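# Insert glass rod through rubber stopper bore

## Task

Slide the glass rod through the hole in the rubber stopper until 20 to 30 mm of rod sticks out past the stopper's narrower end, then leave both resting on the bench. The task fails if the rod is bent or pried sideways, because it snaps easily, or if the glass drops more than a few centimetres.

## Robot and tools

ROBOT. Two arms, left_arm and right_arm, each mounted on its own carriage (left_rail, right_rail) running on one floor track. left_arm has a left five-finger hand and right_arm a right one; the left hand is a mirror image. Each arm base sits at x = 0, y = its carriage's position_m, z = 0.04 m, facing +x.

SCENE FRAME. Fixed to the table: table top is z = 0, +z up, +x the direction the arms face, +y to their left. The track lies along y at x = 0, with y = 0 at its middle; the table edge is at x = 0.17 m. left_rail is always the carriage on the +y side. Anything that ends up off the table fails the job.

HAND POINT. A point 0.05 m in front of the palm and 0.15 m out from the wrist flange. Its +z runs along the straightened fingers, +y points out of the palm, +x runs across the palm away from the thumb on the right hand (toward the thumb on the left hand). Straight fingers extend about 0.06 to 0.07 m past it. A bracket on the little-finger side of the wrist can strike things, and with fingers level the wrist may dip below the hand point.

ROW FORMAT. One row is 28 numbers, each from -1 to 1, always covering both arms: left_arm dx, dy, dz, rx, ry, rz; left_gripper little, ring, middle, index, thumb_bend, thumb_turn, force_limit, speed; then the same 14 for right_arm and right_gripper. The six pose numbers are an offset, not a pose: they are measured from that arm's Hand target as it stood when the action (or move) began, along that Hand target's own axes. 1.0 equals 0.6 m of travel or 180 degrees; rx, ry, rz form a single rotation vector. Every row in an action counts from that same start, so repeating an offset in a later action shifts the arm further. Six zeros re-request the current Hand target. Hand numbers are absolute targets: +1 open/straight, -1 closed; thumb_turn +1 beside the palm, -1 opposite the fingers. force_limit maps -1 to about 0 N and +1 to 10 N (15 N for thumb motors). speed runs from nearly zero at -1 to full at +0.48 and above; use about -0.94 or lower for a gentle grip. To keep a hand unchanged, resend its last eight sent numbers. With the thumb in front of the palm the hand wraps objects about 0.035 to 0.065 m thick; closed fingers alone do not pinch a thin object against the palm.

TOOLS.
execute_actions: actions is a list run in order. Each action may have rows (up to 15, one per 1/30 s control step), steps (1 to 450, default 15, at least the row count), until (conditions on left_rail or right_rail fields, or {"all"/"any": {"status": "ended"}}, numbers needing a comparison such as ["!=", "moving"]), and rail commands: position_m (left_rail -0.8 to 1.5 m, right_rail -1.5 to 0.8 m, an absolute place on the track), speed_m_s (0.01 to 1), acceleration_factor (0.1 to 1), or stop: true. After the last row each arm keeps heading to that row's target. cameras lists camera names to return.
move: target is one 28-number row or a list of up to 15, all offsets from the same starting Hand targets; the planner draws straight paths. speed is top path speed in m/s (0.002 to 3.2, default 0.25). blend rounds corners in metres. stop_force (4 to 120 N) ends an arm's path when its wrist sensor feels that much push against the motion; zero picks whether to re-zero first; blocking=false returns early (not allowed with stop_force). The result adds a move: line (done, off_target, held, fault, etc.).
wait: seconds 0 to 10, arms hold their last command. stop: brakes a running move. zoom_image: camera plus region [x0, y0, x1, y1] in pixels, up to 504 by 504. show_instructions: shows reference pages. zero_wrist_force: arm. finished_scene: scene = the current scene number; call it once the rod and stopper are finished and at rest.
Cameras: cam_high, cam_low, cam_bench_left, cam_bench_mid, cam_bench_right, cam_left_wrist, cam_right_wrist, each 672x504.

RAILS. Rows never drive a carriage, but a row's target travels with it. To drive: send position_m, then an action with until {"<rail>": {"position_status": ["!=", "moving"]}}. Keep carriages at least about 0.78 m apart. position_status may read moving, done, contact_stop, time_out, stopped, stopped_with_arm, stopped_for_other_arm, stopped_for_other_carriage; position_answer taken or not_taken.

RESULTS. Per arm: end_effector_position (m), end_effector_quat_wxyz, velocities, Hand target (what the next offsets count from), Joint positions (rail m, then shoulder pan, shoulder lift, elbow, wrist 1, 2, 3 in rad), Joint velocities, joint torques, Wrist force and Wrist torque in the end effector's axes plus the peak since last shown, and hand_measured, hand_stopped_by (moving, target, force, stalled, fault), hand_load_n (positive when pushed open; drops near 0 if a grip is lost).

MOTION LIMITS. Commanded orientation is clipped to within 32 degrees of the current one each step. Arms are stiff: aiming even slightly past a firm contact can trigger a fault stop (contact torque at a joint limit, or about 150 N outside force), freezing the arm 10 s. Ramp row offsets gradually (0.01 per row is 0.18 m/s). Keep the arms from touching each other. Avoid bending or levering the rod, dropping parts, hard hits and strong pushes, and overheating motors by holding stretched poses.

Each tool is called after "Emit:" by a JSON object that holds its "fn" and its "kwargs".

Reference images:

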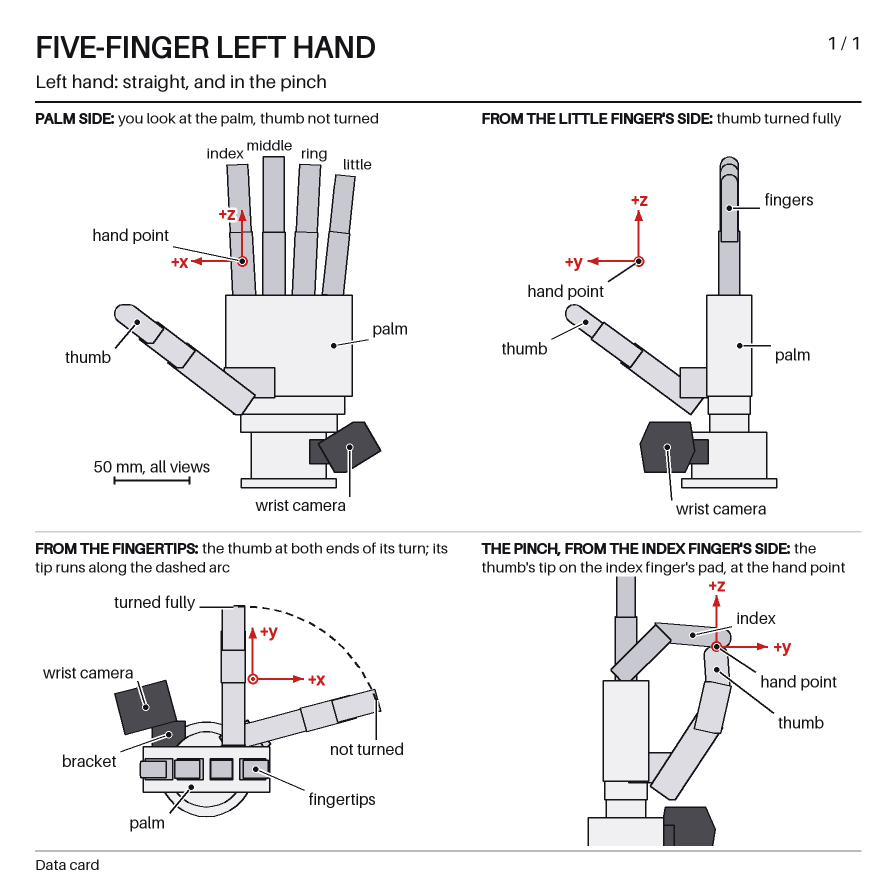

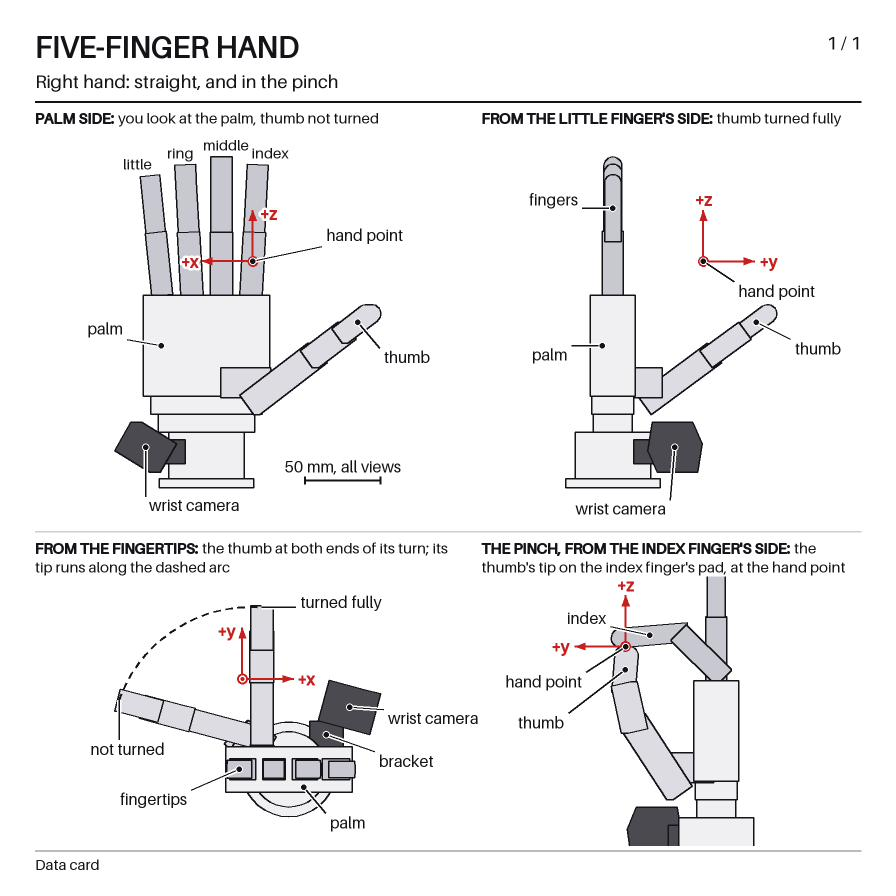

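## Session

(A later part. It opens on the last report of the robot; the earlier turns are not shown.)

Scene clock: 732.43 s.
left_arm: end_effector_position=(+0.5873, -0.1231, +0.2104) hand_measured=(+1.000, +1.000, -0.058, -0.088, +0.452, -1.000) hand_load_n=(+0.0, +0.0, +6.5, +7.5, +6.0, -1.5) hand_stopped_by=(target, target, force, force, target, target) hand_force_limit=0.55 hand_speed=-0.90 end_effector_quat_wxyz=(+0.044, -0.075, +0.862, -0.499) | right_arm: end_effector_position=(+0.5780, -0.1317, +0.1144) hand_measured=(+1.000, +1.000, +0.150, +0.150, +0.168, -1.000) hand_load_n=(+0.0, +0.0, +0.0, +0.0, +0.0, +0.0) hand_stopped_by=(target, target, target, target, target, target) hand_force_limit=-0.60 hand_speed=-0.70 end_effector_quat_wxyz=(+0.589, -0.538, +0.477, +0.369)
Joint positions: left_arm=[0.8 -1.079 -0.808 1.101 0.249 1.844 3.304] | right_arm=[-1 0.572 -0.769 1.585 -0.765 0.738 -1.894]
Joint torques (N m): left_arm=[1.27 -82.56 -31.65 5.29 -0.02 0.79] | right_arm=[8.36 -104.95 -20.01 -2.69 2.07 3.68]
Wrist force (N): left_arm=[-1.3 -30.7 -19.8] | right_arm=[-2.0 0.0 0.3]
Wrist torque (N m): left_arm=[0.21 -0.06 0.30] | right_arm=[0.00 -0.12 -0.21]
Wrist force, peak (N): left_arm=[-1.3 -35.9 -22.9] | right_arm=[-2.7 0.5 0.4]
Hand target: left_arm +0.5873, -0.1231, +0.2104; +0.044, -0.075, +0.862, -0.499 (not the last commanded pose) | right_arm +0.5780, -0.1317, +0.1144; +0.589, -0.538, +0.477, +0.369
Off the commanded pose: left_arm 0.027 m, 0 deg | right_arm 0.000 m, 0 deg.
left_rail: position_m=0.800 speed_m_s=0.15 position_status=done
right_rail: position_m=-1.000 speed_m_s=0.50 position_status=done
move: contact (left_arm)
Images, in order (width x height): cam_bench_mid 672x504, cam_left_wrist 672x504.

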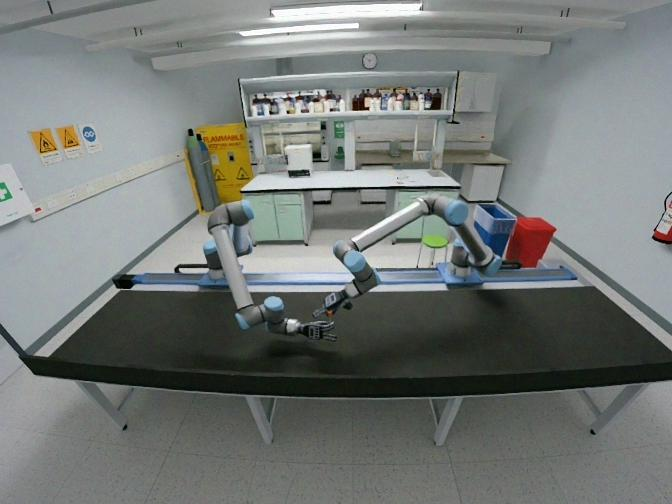

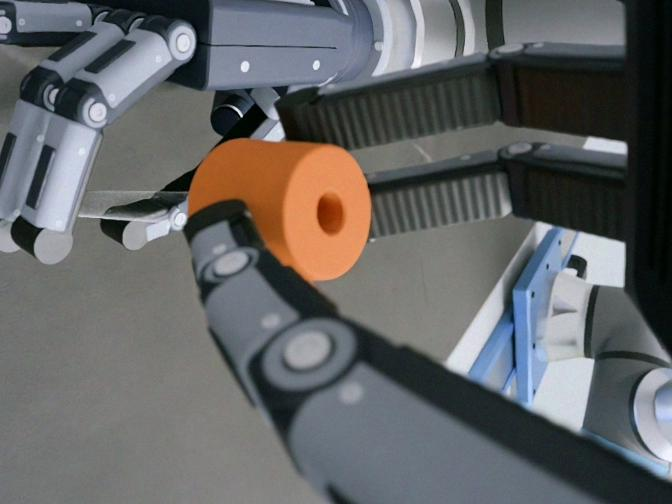

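Emit:
{"fn": "move", "kwargs": {"target": [0,-0.0049,-0.0028,0,0,0,1,1,-0.9,-0.9,0.45,-1,0.55,-0.9,0,0,0,0,0,0,1,1,0.15,0.15,0.168,-1,-0.6,-0.7], "speed": 0.02}}

Emit:
{"fn": "execute_actions", "kwargs": {"actions": [{"rows":[[0,0,0,0,0,0,1,1,-0.9,-0.9,0.45,-1,0.55,-0.9,0,0,0,0,0,0,1,1,-0.5,-0.5,0.168,-1,-0.6,-0.88]],"steps":120}], "cameras": ["cam_left_wrist","cam_bench_mid"]}}

Emit:
{"fn": "zoom_image", "kwargs": {"camera": "cam_left_wrist", "region": [0, 130, 200, 280]}}

Scene clock: 750.37 s.
left_arm: end_effector_position=(+0.5872, -0.1230, +0.2134) hand_measured=(+1.000, +1.000, -0.058, -0.088, +0.452, -1.000) hand_load_n=(+0.0, +0.0, +6.5, +8.0, +13.0, +0.5) hand_stopped_by=(target, target, force, force, target, target) hand_force_limit=0.55 hand_speed=-0.90 end_effector_quat_wxyz=(+0.044, -0.076, +0.862, -0.499) | right_arm: end_effector_position=(+0.5780, -0.1317, +0.1144) hand_measured=(+1.000, +1.000, +0.150, +0.150, +0.168, -1.000) hand_load_n=(+0.0, +0.0, +0.0, +0.0, +0.0, +0.0) hand_stopped_by=(target, target, target, target, target, target) hand_force_limit=-0.60 hand_speed=-0.70 end_effector_quat_wxyz=(+0.589, -0.538, +0.477, +0.369)
Joint positions: left_arm=[0.8 -1.079 -0.809 1.099 0.254 1.844 3.304] | right_arm=[-1 0.572 -0.769 1.585 -0.765 0.738 -1.894]
Joint torques (N m): left_arm=[-0.03 -119.25 -51.85 2.1 -0.28 0.45] | right_arm=[7.98 -105.02 -20.37 -2.76 1.95 3.81]
Wrist force (N): left_arm=[-0.9 -3.2 -3.4] | right_arm=[-1.9 -0.2 0.2]
Wrist torque (N m): left_arm=[0.25 0.11 0.04] | right_arm=[-0.02 -0.13 -0.20]
Wrist force, peak (N): left_arm=[-1.1 -31.3 -20.4] | right_arm=[-2.3 0.5 0.7]
Hand target: left_arm +0.5873, -0.1231, +0.2138; +0.044, -0.075, +0.862, -0.499 | right_arm +0.5780, -0.1317, +0.1144; +0.589, -0.538, +0.477, +0.369
Off the commanded pose: left_arm 0.000 m, 0 deg | right_arm 0.000 m, 0 deg.
left_rail: position_m=0.800 speed_m_s=0.15 position_status=done
right_rail: position_m=-1.000 speed_m_s=0.50 position_status=done
move: done

Scene clock: 754.57 s.
left_arm: end_effector_position=(+0.5873, -0.1231, +0.2138) hand_measured=(+1.000, +1.000, -0.058, -0.088, +0.452, -1.000) hand_load_n=(+0.0, +0.0, +6.5, +8.0, +15.5, +1.5) hand_stopped_by=(target, target, force, force, target, target) hand_force_limit=0.55 hand_speed=-0.90 end_effector_quat_wxyz=(+0.044, -0.075, +0.862, -0.499) | right_arm: end_effector_position=(+0.5780, -0.1317, +0.1144) hand_measured=(+1.000, +1.000, -0.172, -0.094, +0.168, -1.000) hand_load_n=(-0.5, +0.0, +1.5, +0.5, +1.0, +1.0) hand_stopped_by=(target, target, force, force, target, target) hand_force_limit=-0.60 hand_speed=-0.88 end_effector_quat_wxyz=(+0.589, -0.538, +0.477, +0.369)
Joint positions: left_arm=[0.8 -1.079 -0.81 1.098 0.254 1.844 3.304] | right_arm=[-1 0.572 -0.769 1.585 -0.765 0.738 -1.894]
Joint torques (N m): left_arm=[-8.16 -124.67 -55.54 1.76 -1.54 -0.48] | right_arm=[6.72 -104 -19.84 -2.16 1.52 3.57]
Wrist force (N): left_arm=[-0.9 0.9 -0.3] | right_arm=[-2.2 -0.3 0.6]
Wrist torque (N m): left_arm=[0.35 0.21 -0.06] | right_arm=[0.03 -0.10 -0.20]
Wrist force, peak (N): left_arm=[-1.3 -2.0 -2.5] | right_arm=[-2.6 -0.1 0.9]
Hand target: left_arm +0.5873, -0.1231, +0.2138; +0.044, -0.075, +0.862, -0.499 | right_arm +0.5780, -0.1317, +0.1144; +0.589, -0.538, +0.477, +0.369
Off the commanded pose: left_arm 0.000 m, 0 deg | right_arm 0.000 m, 0 deg.
left_rail: position_m=0.800 speed_m_s=0.15 position_status=done
right_rail: position_m=-1.000 speed_m_s=0.50 position_status=done
Images, in order (width x height): cam_bench_mid 672x504, cam_left_wrist 672x504.

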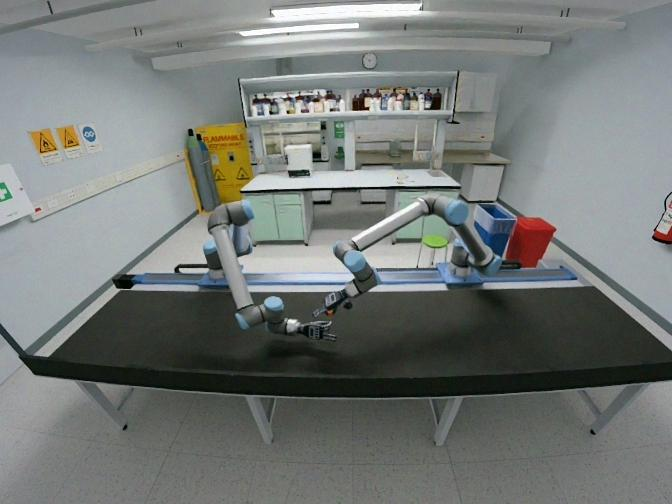

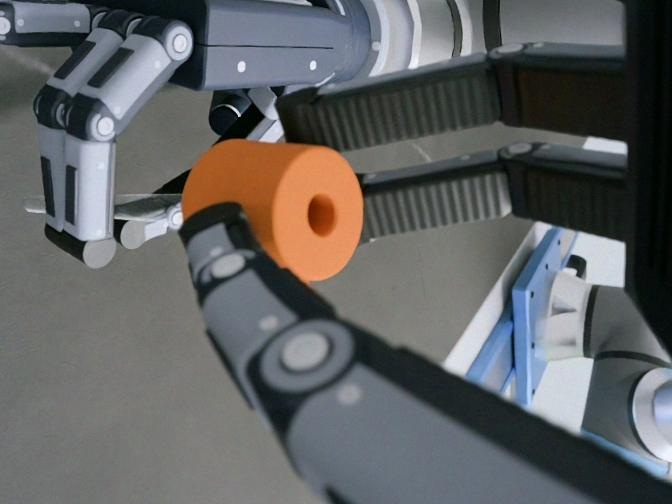

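Scaled by 2.520 from the camera's 672x504 image, which has a finer 960x720 frame.

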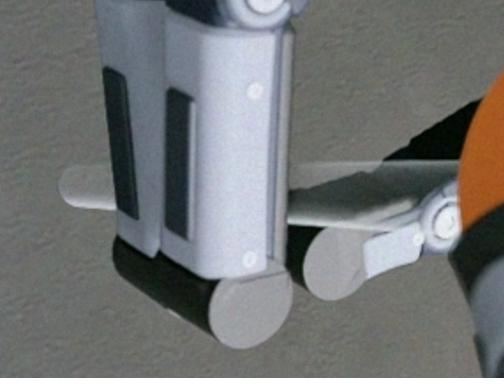

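Emit:
{"fn": "zoom_image", "kwargs": {"camera": "cam_bench_mid", "region": [310, 300, 350, 350]}}

Emit:
{"fn": "execute_actions", "kwargs": {"actions": [], "cameras": ["cam_high","cam_low"]}}

Emit:
{"fn": "zoom_image", "kwargs": {"camera": "cam_high", "region": [270, 240, 370, 340]}}

Emit:
{"fn": "zoom_image", "kwargs": {"camera": "cam_low", "region": [260, 215, 320, 265]}}

Scaled by 10.080 from the camera's 672x504 image, which has a finer 960x720 frame.

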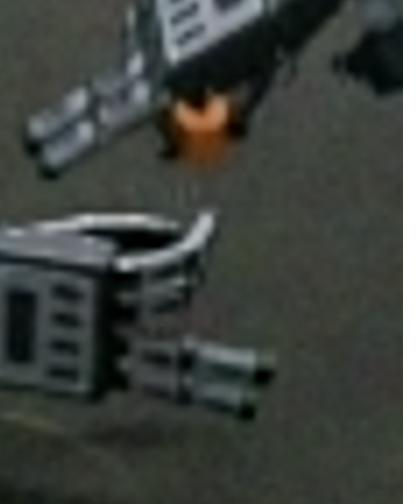

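Scene clock: 761.17 s.
left_arm: end_effector_position=(+0.5873, -0.1231, +0.2138) hand_measured=(+1.000, +1.000, -0.058, -0.088, +0.452, -1.000) hand_load_n=(+0.0, +0.0, +6.5, +8.0, +15.0, +1.5) hand_stopped_by=(target, target, force, force, target, target) hand_force_limit=0.55 hand_speed=-0.90 end_effector_quat_wxyz=(+0.044, -0.075, +0.862, -0.499) | right_arm: end_effector_position=(+0.5780, -0.1317, +0.1144) hand_measured=(+1.000, +1.000, -0.172, -0.094, +0.168, -1.000) hand_load_n=(+0.0, +0.0, +2.0, +0.5, +1.0, +0.5) hand_stopped_by=(target, target, force, force, target, target) hand_force_limit=-0.60 hand_speed=-0.88 end_effector_quat_wxyz=(+0.589, -0.538, +0.477, +0.369)
Joint positions: left_arm=[0.8 -1.079 -0.81 1.098 0.254 1.844 3.304] | right_arm=[-1 0.572 -0.769 1.585 -0.765 0.738 -1.894]
Joint velocities: within noise
Joint torques (N m): left_arm=[-13.56 -124.81 -55.31 1.34 -1.81 -1.24] | right_arm=[8.33 -102.74 -21.43 -1.98 1.39 3.64]
Wrist force (N): left_arm=[-0.7 1.0 -0.2] | right_arm=[-2.5 -0.1 1.0]
Wrist torque (N m): left_arm=[0.36 0.20 -0.05] | right_arm=[0.03 -0.09 -0.20]
Wrist force, peak (N): left_arm=[-0.9 1.3 -0.1] | right_arm=[-2.7 -0.7 1.0]
Hand target: left_arm +0.5873, -0.1231, +0.2138; +0.044, -0.075, +0.862, -0.499 | right_arm +0.5780, -0.1317, +0.1144; +0.589, -0.538, +0.477, +0.369
Off the commanded pose: left_arm 0.000 m, 0 deg | right_arm 0.000 m, 0 deg.
left_rail: position_m=0.800 speed_m_s=0.15 position_status=done
right_rail: position_m=-1.000 speed_m_s=0.50 position_status=done
Images, in order (width x height): cam_high 672x504, cam_low 672x504.

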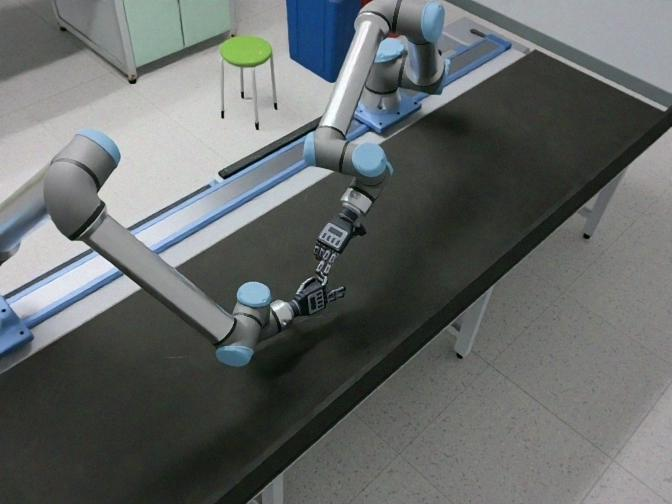

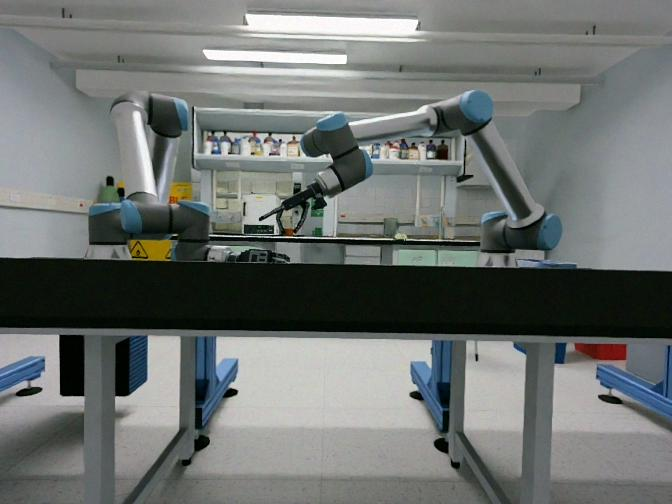

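Scaled by 5.040 from the camera's 672x504 image, which has a finer 960x720 frame.

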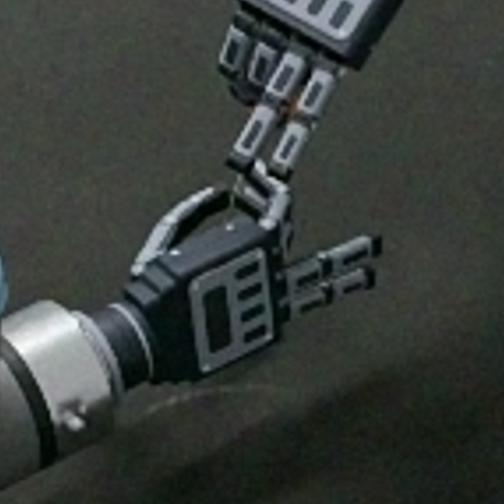

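Scaled by 8.400 from the camera's 672x504 image, which has a finer 960x720 frame.

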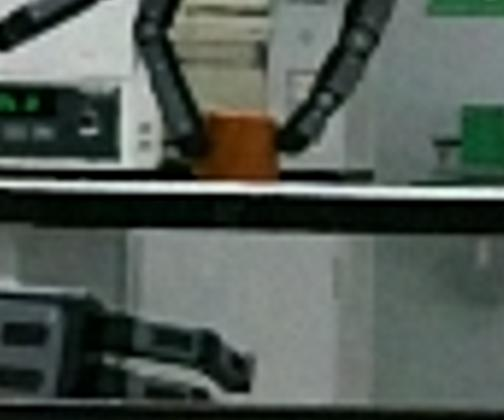

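Emit:
{"fn": "execute_actions", "kwargs": {"actions": [{"rows":[[0,0,0,0,0,0,1,1,-0.9,-0.9,0.45,-1,0.55,-0.9,0,0,0,0,0,0,1,1,0.15,0.15,0.168,-1,-0.6,-0.5]],"steps":45}], "cameras": ["cam_left_wrist","cam_right_wrist","cam_bench_mid","cam_low"]}}

Emit:
{"fn": "zoom_image", "kwargs": {"camera": "cam_left_wrist", "region": [0, 100, 400, 320]}}

Emit:
{"fn": "zoom_image", "kwargs": {"camera": "cam_low", "region": [230, 150, 430, 300]}}

Scene clock: 779.63 s.
left_arm: end_effector_position=(+0.5873, -0.1231, +0.2138) hand_measured=(+1.000, +1.000, -0.058, -0.088, +0.452, -1.000) hand_load_n=(+0.0, +0.0, +6.5, +8.0, +14.5, +1.0) hand_stopped_by=(target, target, force, force, target, target) hand_force_limit=0.55 hand_speed=-0.90 end_effector_quat_wxyz=(+0.044, -0.075, +0.862, -0.499) | right_arm: end_effector_position=(+0.5780, -0.1317, +0.1144) hand_measured=(+1.000, +1.000, +0.150, +0.150, +0.168, -1.000) hand_load_n=(+0.0, +0.0, +0.0, +0.0, +0.0, +0.0) hand_stopped_by=(target, target, target, target, target, target) hand_force_limit=-0.60 hand_speed=-0.50 end_effector_quat_wxyz=(+0.589, -0.538, +0.477, +0.369)
Joint positions: left_arm=[0.8 -1.079 -0.81 1.098 0.254 1.844 3.304] | right_arm=[-1 0.572 -0.769 1.585 -0.765 0.738 -1.894]
Joint torques (N m): left_arm=[-16.52 -119.44 -54.59 1.11 -1.66 -1.02] | right_arm=[7.66 -100.95 -21.95 -1.54 1.16 4.03]
Wrist force (N): left_arm=[-1.1 0.7 -1.0] | right_arm=[-1.6 0.0 -0.2]
Wrist torque (N m): left_arm=[0.32 0.18 -0.03] | right_arm=[0.03 -0.16 -0.19]
Wrist force, peak (N): left_arm=[-1.6 0.5 -1.2] | right_arm=[-2.6 -0.4 1.2]
Hand target: left_arm +0.5873, -0.1231, +0.2138; +0.044, -0.075, +0.862, -0.499 | right_arm +0.5780, -0.1317, +0.1144; +0.589, -0.538, +0.477, +0.369
Off the commanded pose: left_arm 0.000 m, 0 deg | right_arm 0.000 m, 0 deg.
left_rail: position_m=0.800 speed_m_s=0.15 position_status=done
right_rail: position_m=-1.000 speed_m_s=0.50 position_status=done
Images, in order (width x height): cam_low 672x504, cam_bench_mid 672x504, cam_left_wrist 672x504, cam_right_wrist 672x504.

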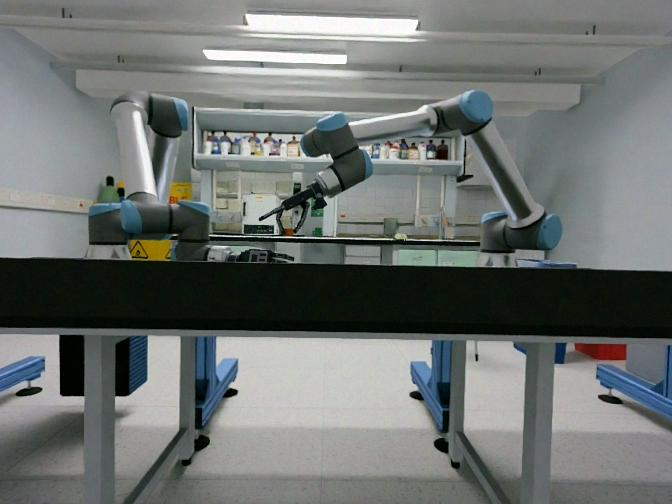

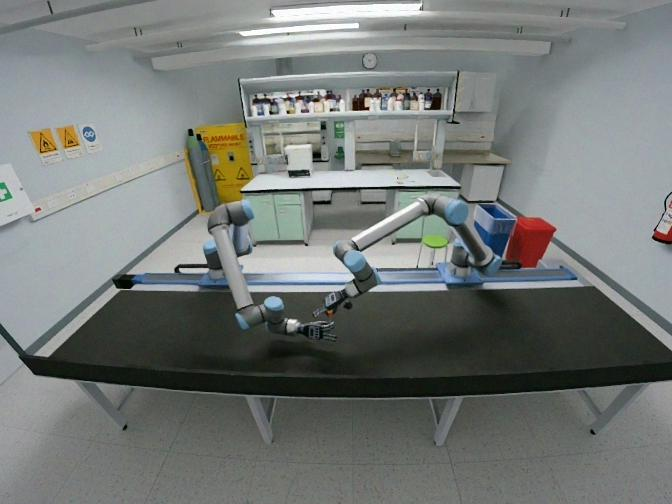

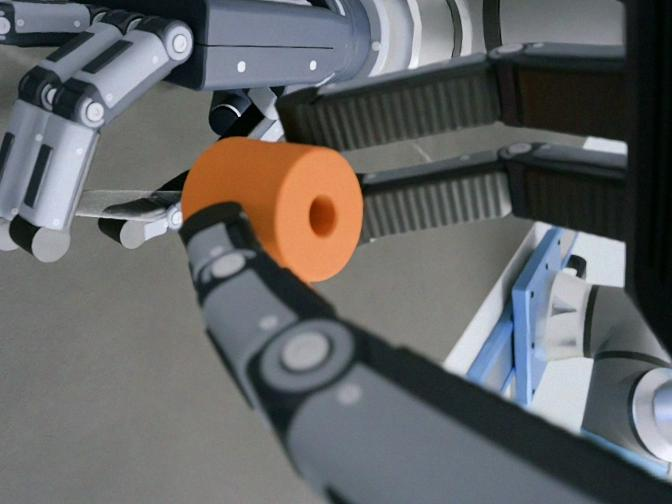

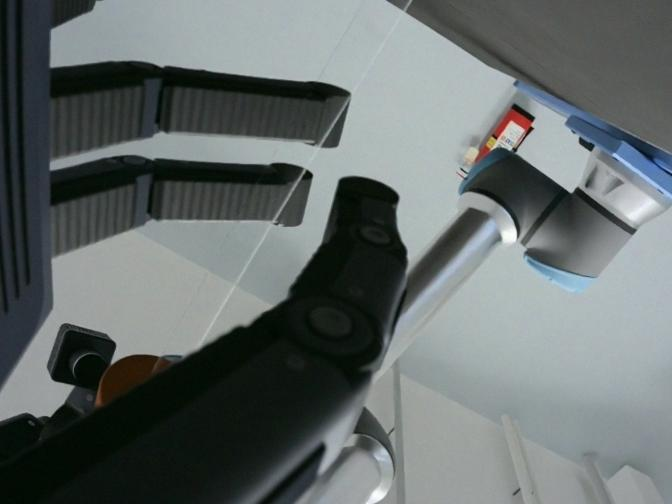

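Scaled by 1.260 from the camera's 672x504 image, which has a finer 960x720 frame.

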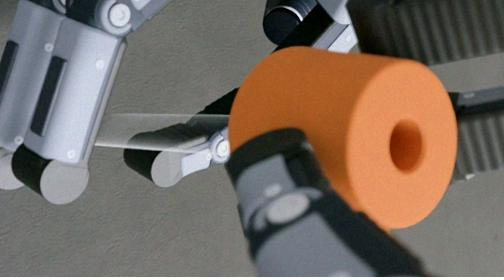

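Scaled by 2.520 from the camera's 672x504 image, which has a finer 960x720 frame.

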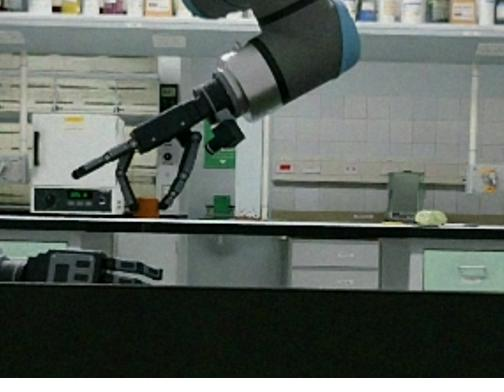

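Emit:
{"fn": "zoom_image", "kwargs": {"camera": "cam_left_wrist", "region": [0, 140, 200, 270]}}

Emit:
{"fn": "zoom_image", "kwargs": {"camera": "cam_right_wrist", "region": [150, 0, 450, 380]}}

Emit:
{"fn": "execute_actions", "kwargs": {"actions": [], "cameras": ["cam_high", "cam_bench_mid", "cam_bench_left", "cam_bench_right"]}}

Emit:
{"fn": "zoom_image", "kwargs": {"camera": "cam_bench_mid", "region": [280, 260, 400, 370]}}

Emit:
{"fn": "zoom_image", "kwargs": {"camera": "cam_high", "region": [240, 200, 440, 400]}}

Scaled by 2.520 from the camera's 672x504 image, which has a finer 960x720 frame.

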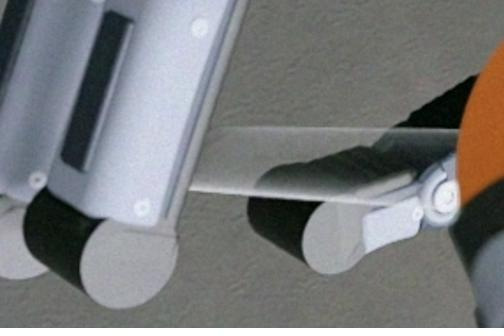

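Scaled by 1.326 from the camera's 672x504 image, which has a finer 960x720 frame.

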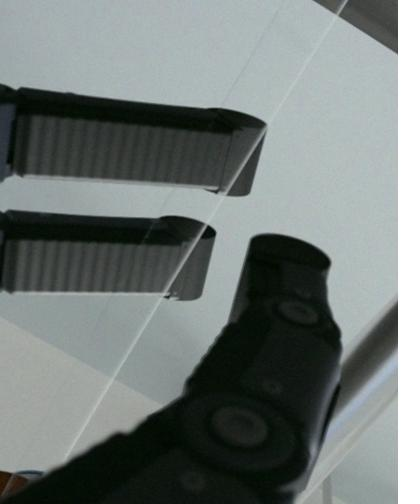

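Scene clock: 785.97 s.
left_arm: end_effector_position=(+0.5873, -0.1231, +0.2138) hand_measured=(+1.000, +1.000, -0.058, -0.088, +0.452, -1.000) hand_load_n=(+0.0, +0.0, +6.5, +8.0, +14.5, +1.0) hand_stopped_by=(target, target, force, force, target, target) hand_force_limit=0.55 hand_speed=-0.90 end_effector_quat_wxyz=(+0.044, -0.075, +0.862, -0.499) | right_arm: end_effector_position=(+0.5780, -0.1317, +0.1144) hand_measured=(+1.000, +1.000, +0.150, +0.150, +0.168, -1.000) hand_load_n=(+0.0, +0.0, +0.0, +0.0, +0.0, +0.0) hand_stopped_by=(target, target, target, target, target, target) hand_force_limit=-0.60 hand_speed=-0.50 end_effector_quat_wxyz=(+0.589, -0.538, +0.477, +0.369)
Joint positions: left_arm=[0.8 -1.079 -0.81 1.098 0.254 1.844 3.304] | right_arm=[-1 0.572 -0.769 1.585 -0.765 0.738 -1.894]
Joint velocities: within noise
Joint torques (N m): left_arm=[-15.77 -112.82 -53.25 0.71 -2.07 -1.02] | right_arm=[5.53 -100.13 -22.92 -1.66 1.02 3.71]
Wrist force (N): left_arm=[-1.6 0.5 -0.8] | right_arm=[-2.0 -0.2 0.4]
Wrist torque (N m): left_arm=[0.28 0.25 -0.05] | right_arm=[-0.04 -0.12 -0.21]
Wrist force, peak (N): left_arm=[-1.5 0.7 -1.4] | right_arm=[-2.4 0.0 0.1]
Hand target: left_arm +0.5873, -0.1231, +0.2138; +0.044, -0.075, +0.862, -0.499 | right_arm +0.5780, -0.1317, +0.1144; +0.589, -0.538, +0.477, +0.369
Off the commanded pose: left_arm 0.000 m, 0 deg | right_arm 0.000 m, 0 deg.
left_rail: position_m=0.800 speed_m_s=0.15 position_status=done
right_rail: position_m=-1.000 speed_m_s=0.50 position_status=done
Images, in order (width x height): cam_high 672x504, cam_bench_left 672x504, cam_bench_mid 672x504, cam_bench_right 672x504.

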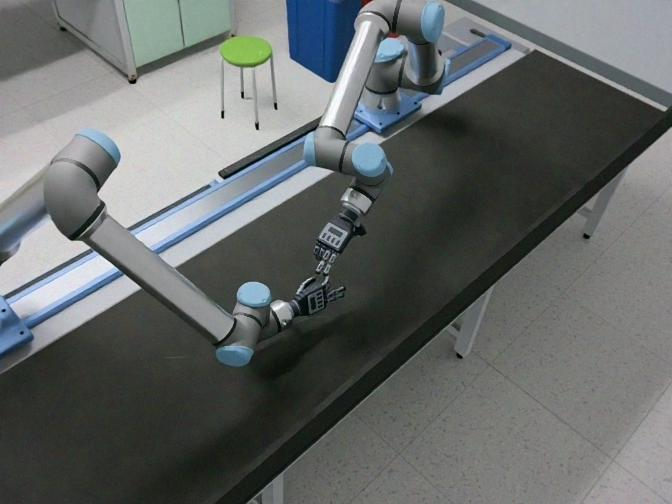

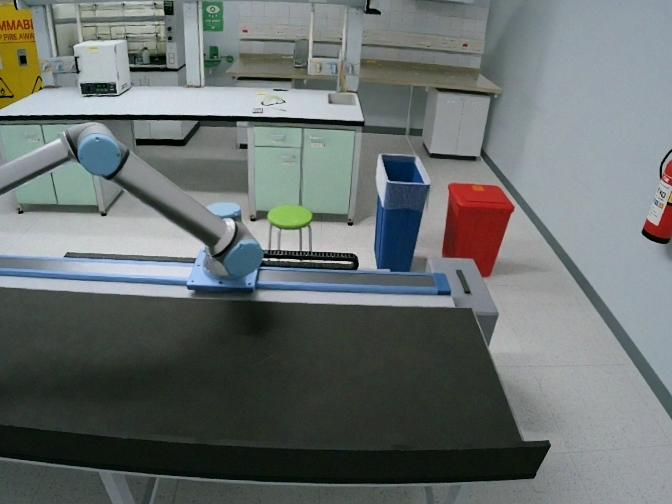

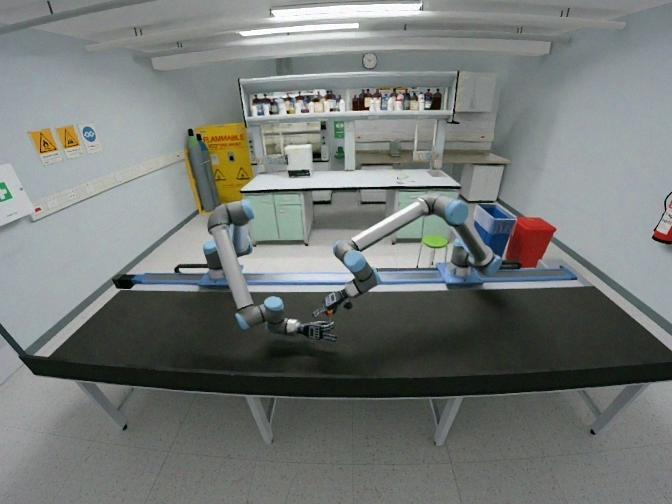

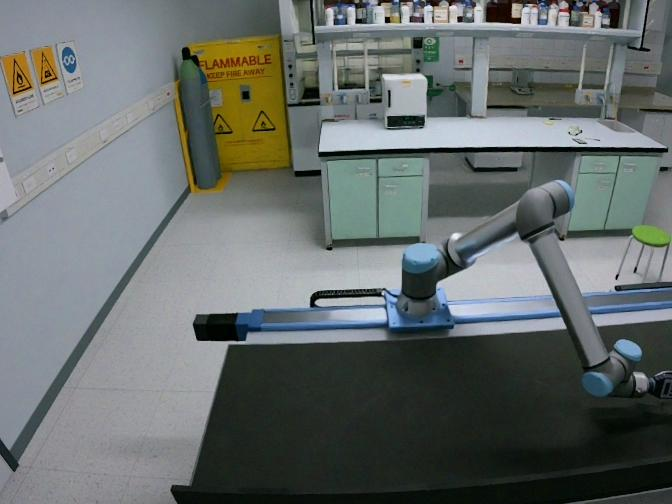

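Scaled by 4.200 from the camera's 672x504 image, which has a finer 960x720 frame.

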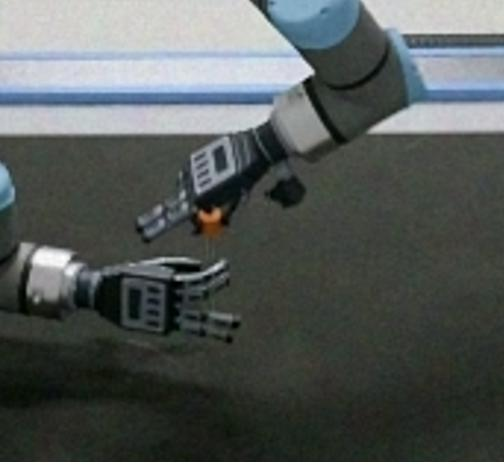

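Scaled by 2.520 from the camera's 672x504 image, which has a finer 960x720 frame.

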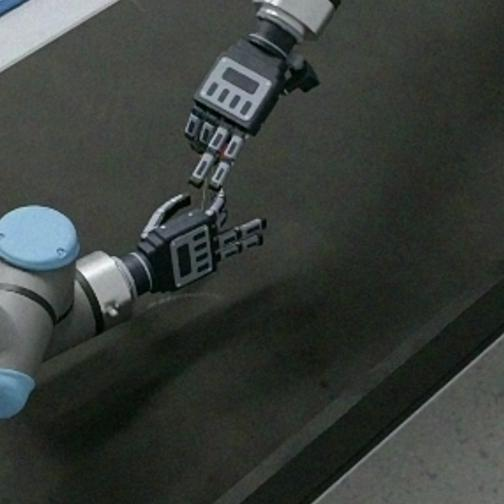

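Emit:
{"fn": "execute_actions", "kwargs": {"actions": [], "cameras": ["cam_high", "cam_bench_mid"]}}

Emit:
{"fn": "zoom_image", "kwargs": {"camera": "cam_high", "region": [130, 320, 260, 400]}}

Emit:
{"fn": "zoom_image", "kwargs": {"camera": "cam_high", "region": [270, 260, 370, 340]}}

Emit:
{"fn": "zoom_image", "kwargs": {"camera": "cam_bench_mid", "region": [290, 290, 370, 360]}}

Scene clock: 789.10 s.
left_arm: end_effector_position=(+0.5873, -0.1231, +0.2138) hand_measured=(+1.000, +1.000, -0.058, -0.088, +0.452, -1.000) hand_load_n=(+0.0, -0.5, +6.5, +8.0, +14.5, +1.0) hand_stopped_by=(target, target, force, force, target, target) hand_force_limit=0.55 hand_speed=-0.90 end_effector_quat_wxyz=(+0.044, -0.075, +0.862, -0.499) | right_arm: end_effector_position=(+0.5780, -0.1317, +0.1144) hand_measured=(+1.000, +1.000, +0.150, +0.150, +0.168, -1.000) hand_load_n=(+0.0, +0.0, +0.0, +0.0, +0.0, +0.0) hand_stopped_by=(target, target, target, target, target, target) hand_force_limit=-0.60 hand_speed=-0.50 end_effector_quat_wxyz=(+0.589, -0.538, +0.477, +0.369)
Joint positions: left_arm=[0.8 -1.079 -0.81 1.098 0.254 1.844 3.304] | right_arm=[-1 0.572 -0.769 1.585 -0.765 0.738 -1.894]
Joint velocities: within noise
Joint torques (N m): left_arm=[-17 -105.63 -52.01 -0.18 -1.76 -1.36] | right_arm=[5.48 -100.39 -23.01 -1.74 0.84 3.6]
Wrist force (N): left_arm=[-1.2 0.3 -1.2] | right_arm=[-1.7 0.0 0.0]
Wrist torque (N m): left_arm=[0.28 0.17 -0.02] | right_arm=[0.02 -0.15 -0.19]
Wrist force, peak (N): left_arm=[-1.6 0.4 -1.2] | right_arm=[-2.4 0.1 0.2]
Hand target: left_arm +0.5873, -0.1231, +0.2138; +0.044, -0.075, +0.862, -0.499 | right_arm +0.5780, -0.1317, +0.1144; +0.589, -0.538, +0.477, +0.369
Off the commanded pose: left_arm 0.000 m, 0 deg | right_arm 0.000 m, 0 deg.
left_rail: position_m=0.800 speed_m_s=0.15 position_status=done
right_rail: position_m=-1.000 speed_m_s=0.50 position_status=done
Images, in order (width x height): cam_high 672x504, cam_bench_mid 672x504.

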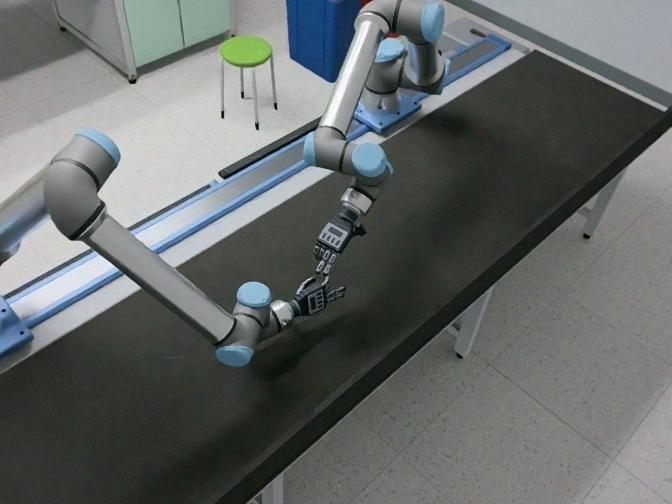

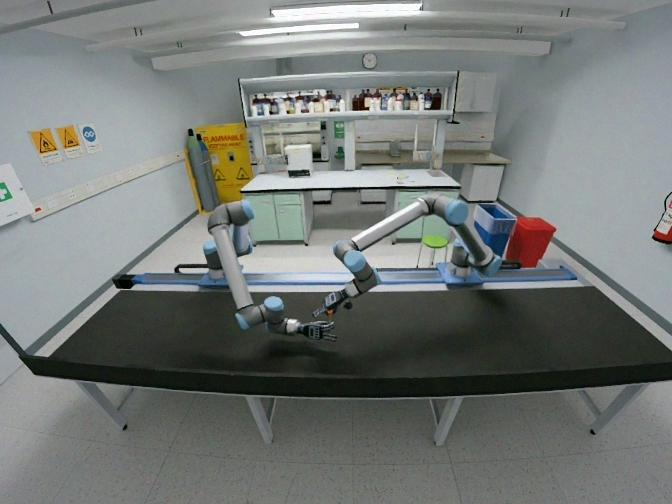

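Scaled by 3.877 from the camera's 672x504 image, which has a finer 960x720 frame.

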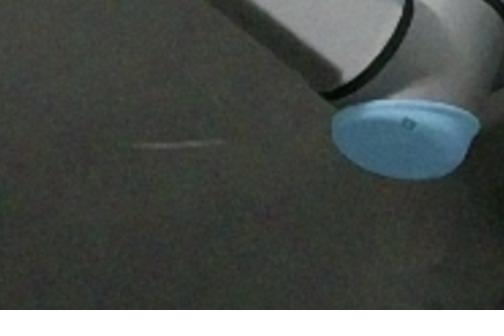

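Scaled by 5.040 from the camera's 672x504 image, which has a finer 960x720 frame.

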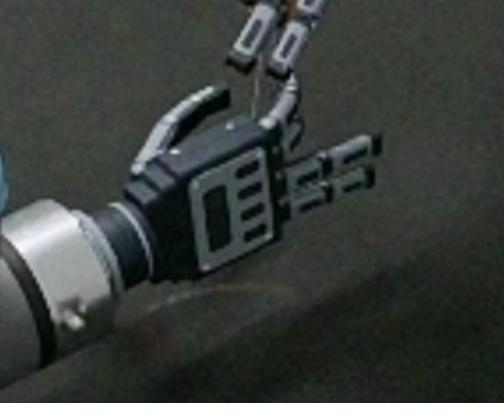

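Scaled by 6.300 from the camera's 672x504 image, which has a finer 960x720 frame.

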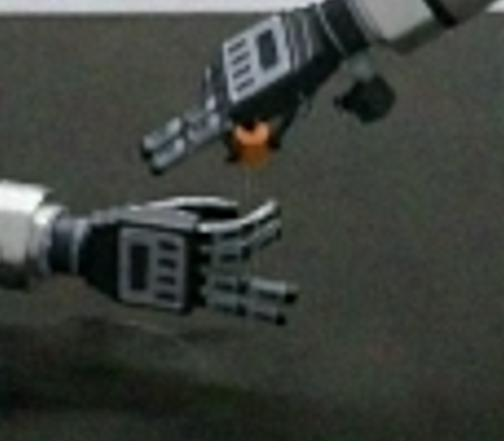

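Emit:
{"fn": "execute_actions", "kwargs": {"actions": [{"rows":[[0,0,0,0,0,0,1,1,-0.9,-0.9,0.45,-1,0.55,-0.9,0,0,0,0,0,0,1,1,0.7,0.7,0.168,-1,-0.6,-0.5]],"steps":45}], "cameras": ["cam_left_wrist","cam_right_wrist"]}}

Emit:
{"fn": "zoom_image", "kwargs": {"camera": "cam_left_wrist", "region": [0, 120, 240, 290]}}

Scene clock: 793.50 s.
left_arm: end_effector_position=(+0.5873, -0.1231, +0.2138) hand_measured=(+1.000, +1.000, -0.058, -0.088, +0.452, -1.000) hand_load_n=(+0.0, +0.0, +6.5, +8.0, +14.5, +1.0) hand_stopped_by=(target, target, force, force, target, target) hand_force_limit=0.55 hand_speed=-0.90 end_effector_quat_wxyz=(+0.044, -0.075, +0.862, -0.499) | right_arm: end_effector_position=(+0.5780, -0.1317, +0.1144) hand_measured=(+1.000, +1.000, +0.700, +0.700, +0.168, -1.000) hand_load_n=(-0.5, +0.0, +0.0, +0.0, +0.0, +0.0) hand_stopped_by=(target, target, target, target, target, target) hand_force_limit=-0.60 hand_speed=-0.50 end_effector_quat_wxyz=(+0.589, -0.538, +0.477, +0.369)
Joint positions: left_arm=[0.8 -1.079 -0.81 1.098 0.254 1.844 3.304] | right_arm=[-1 0.572 -0.769 1.585 -0.765 0.738 -1.894]
Joint torques (N m): left_arm=[-16.6 -93.13 -50.03 -0.59 -1.62 -1.09] | right_arm=[4.76 -97.68 -24.31 -1.82 0.38 3.67]
Wrist force (N): left_arm=[-1.4 0.5 -1.0] | right_arm=[-2.0 0.0 0.1]
Wrist torque (N m): left_arm=[0.29 0.21 -0.04] | right_arm=[0.00 -0.10 -0.21]
Wrist force, peak (N): left_arm=[-1.5 0.9 -1.2] | right_arm=[-2.5 0.1 0.5]
Hand target: left_arm +0.5873, -0.1231, +0.2138; +0.044, -0.075, +0.862, -0.499 | right_arm +0.5780, -0.1317, +0.1144; +0.589, -0.538, +0.477, +0.369
Off the commanded pose: left_arm 0.000 m, 0 deg | right_arm 0.000 m, 0 deg.
left_rail: position_m=0.800 speed_m_s=0.15 position_status=done
right_rail: position_m=-1.000 speed_m_s=0.50 position_status=done
Images, in order (width x height): cam_left_wrist 672x504, cam_right_wrist 672x504.

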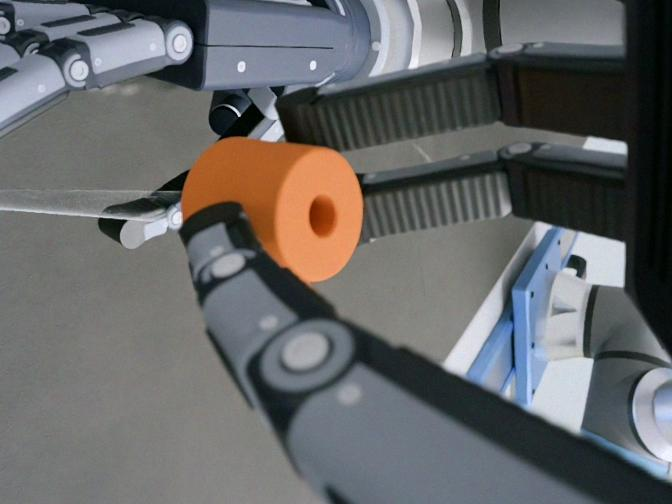

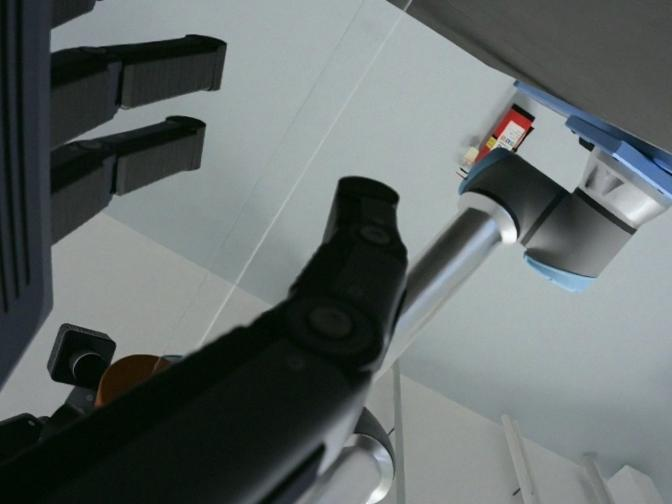

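Scaled by 2.100 from the camera's 672x504 image, which has a finer 960x720 frame.

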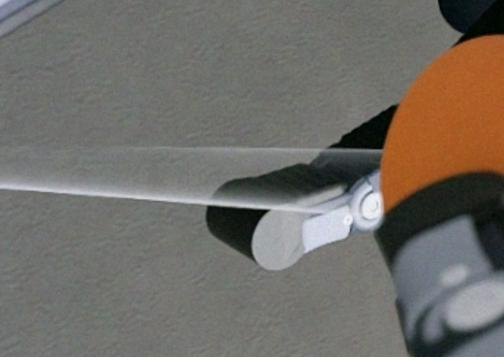

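Emit:
{"fn": "zoom_image", "kwargs": {"camera": "cam_left_wrist", "region": [0, 170, 70, 230]}}

Emit:
{"fn": "zoom_image", "kwargs": {"camera": "cam_left_wrist", "region": [60, 170, 130, 230]}}

Emit:
{"fn": "zoom_image", "kwargs": {"camera": "cam_left_wrist", "region": [120, 170, 190, 230]}}

Emit:
{"fn": "zoom_image", "kwargs": {"camera": "cam_left_wrist", "region": [170, 120, 380, 300]}}

Scaled by 7.200 from the camera's 672x504 image, which has a finer 960x720 frame.

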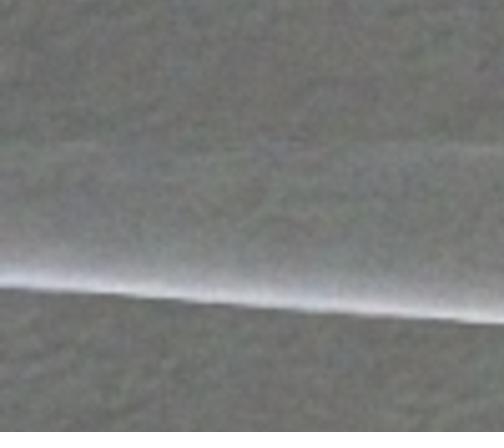

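Scaled by 7.200 from the camera's 672x504 image, which has a finer 960x720 frame.

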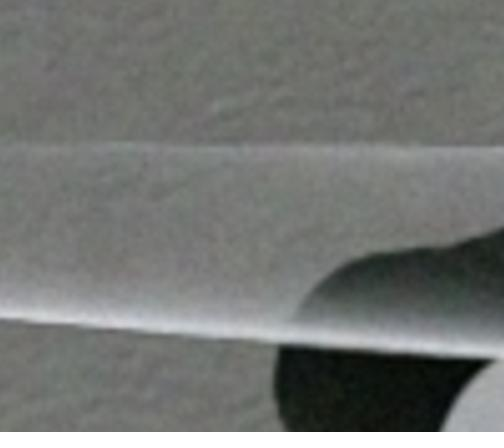

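Scaled by 7.200 from the camera's 672x504 image, which has a finer 960x720 frame.

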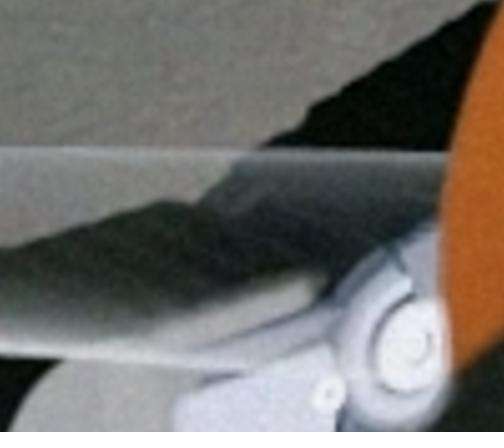

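Scaled by 2.400 from the camera's 672x504 image, which has a finer 960x720 frame.

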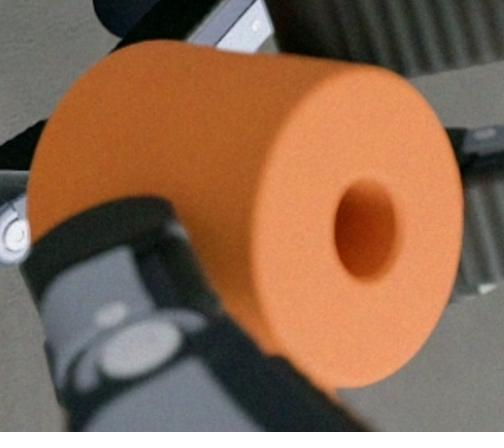

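Emit:
{"fn": "move", "kwargs": {"target": [0,0.01443,0.00833,0,0,0,1,1,-0.9,-0.9,0.45,-1,0.55,-0.9,0,0,0,0,0,0,1,1,0.7,0.7,0.168,-1,-0.6,-0.5], "speed": 0.01, "stop_force": 8, "cameras": ["cam_left_wrist"]}}

Emit:
{"fn": "zoom_image", "kwargs": {"camera": "cam_left_wrist", "region": [0, 120, 240, 290]}}

Scene clock: 815.90 s.
left_arm: end_effector_position=(+0.5873, -0.1232, +0.2130) hand_measured=(+1.000, +1.000, -0.058, -0.088, +0.452, -1.000) hand_load_n=(+0.0, +0.0, +6.5, +7.5, +12.0, +0.5) hand_stopped_by=(target, target, force, force, target, target) hand_force_limit=0.55 hand_speed=-0.90 end_effector_quat_wxyz=(+0.044, -0.075, +0.862, -0.500) | right_arm: end_effector_position=(+0.5780, -0.1317, +0.1144) hand_measured=(+1.000, +1.000, +0.700, +0.700, +0.168, -1.000) hand_load_n=(+0.0, +0.0, +0.0, +0.0, +0.0, +0.0) hand_stopped_by=(target, target, target, target, target, target) hand_force_limit=-0.60 hand_speed=-0.50 end_effector_quat_wxyz=(+0.589, -0.538, +0.477, +0.369)
Joint positions: left_arm=[0.8 -1.079 -0.809 1.099 0.252 1.844 3.304] | right_arm=[-1 0.572 -0.769 1.585 -0.765 0.738 -1.894]
Joint torques (N m): left_arm=[-15.57 -115.05 -49.09 2.56 -1.75 -1.09] | right_arm=[6.73 -97.7 -24.96 -1.38 0.27 3.5]
Wrist force (N): left_arm=[-1.5 -7.2 -5.6] | right_arm=[-1.7 0.3 -0.3]
Wrist torque (N m): left_arm=[0.23 0.17 0.04] | right_arm=[0.09 -0.14 -0.18]
Wrist force, peak (N): left_arm=[-1.3 -9.5 -7.2] | right_arm=[-2.5 0.4 0.0]
Hand target: left_arm +0.5873, -0.1232, +0.2130; +0.044, -0.075, +0.862, -0.500 (not the last commanded pose) | right_arm +0.5780, -0.1317, +0.1144; +0.589, -0.538, +0.477, +0.369
Off the commanded pose: left_arm 0.009 m, 0 deg | right_arm 0.000 m, 0 deg.
left_rail: position_m=0.800 speed_m_s=0.15 position_status=done
right_rail: position_m=-1.000 speed_m_s=0.50 position_status=done
move: contact (left_arm)
Images, in order (width x height): cam_left_wrist 672x504.

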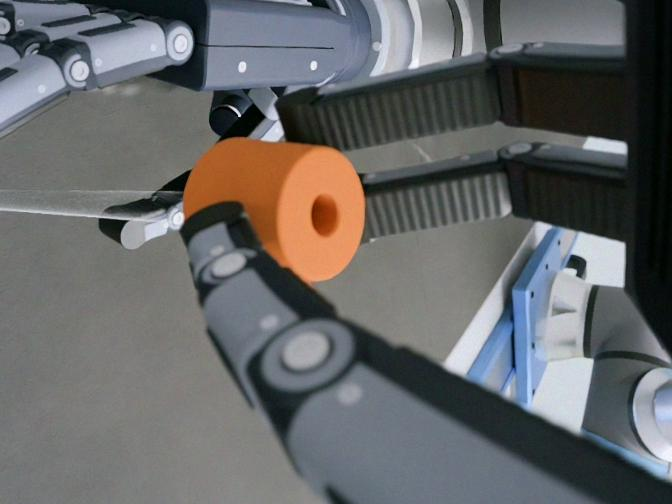

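Scaled by 2.100 from the camera's 672x504 image, which has a finer 960x720 frame.

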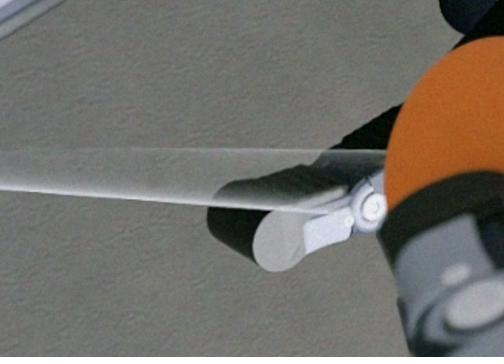

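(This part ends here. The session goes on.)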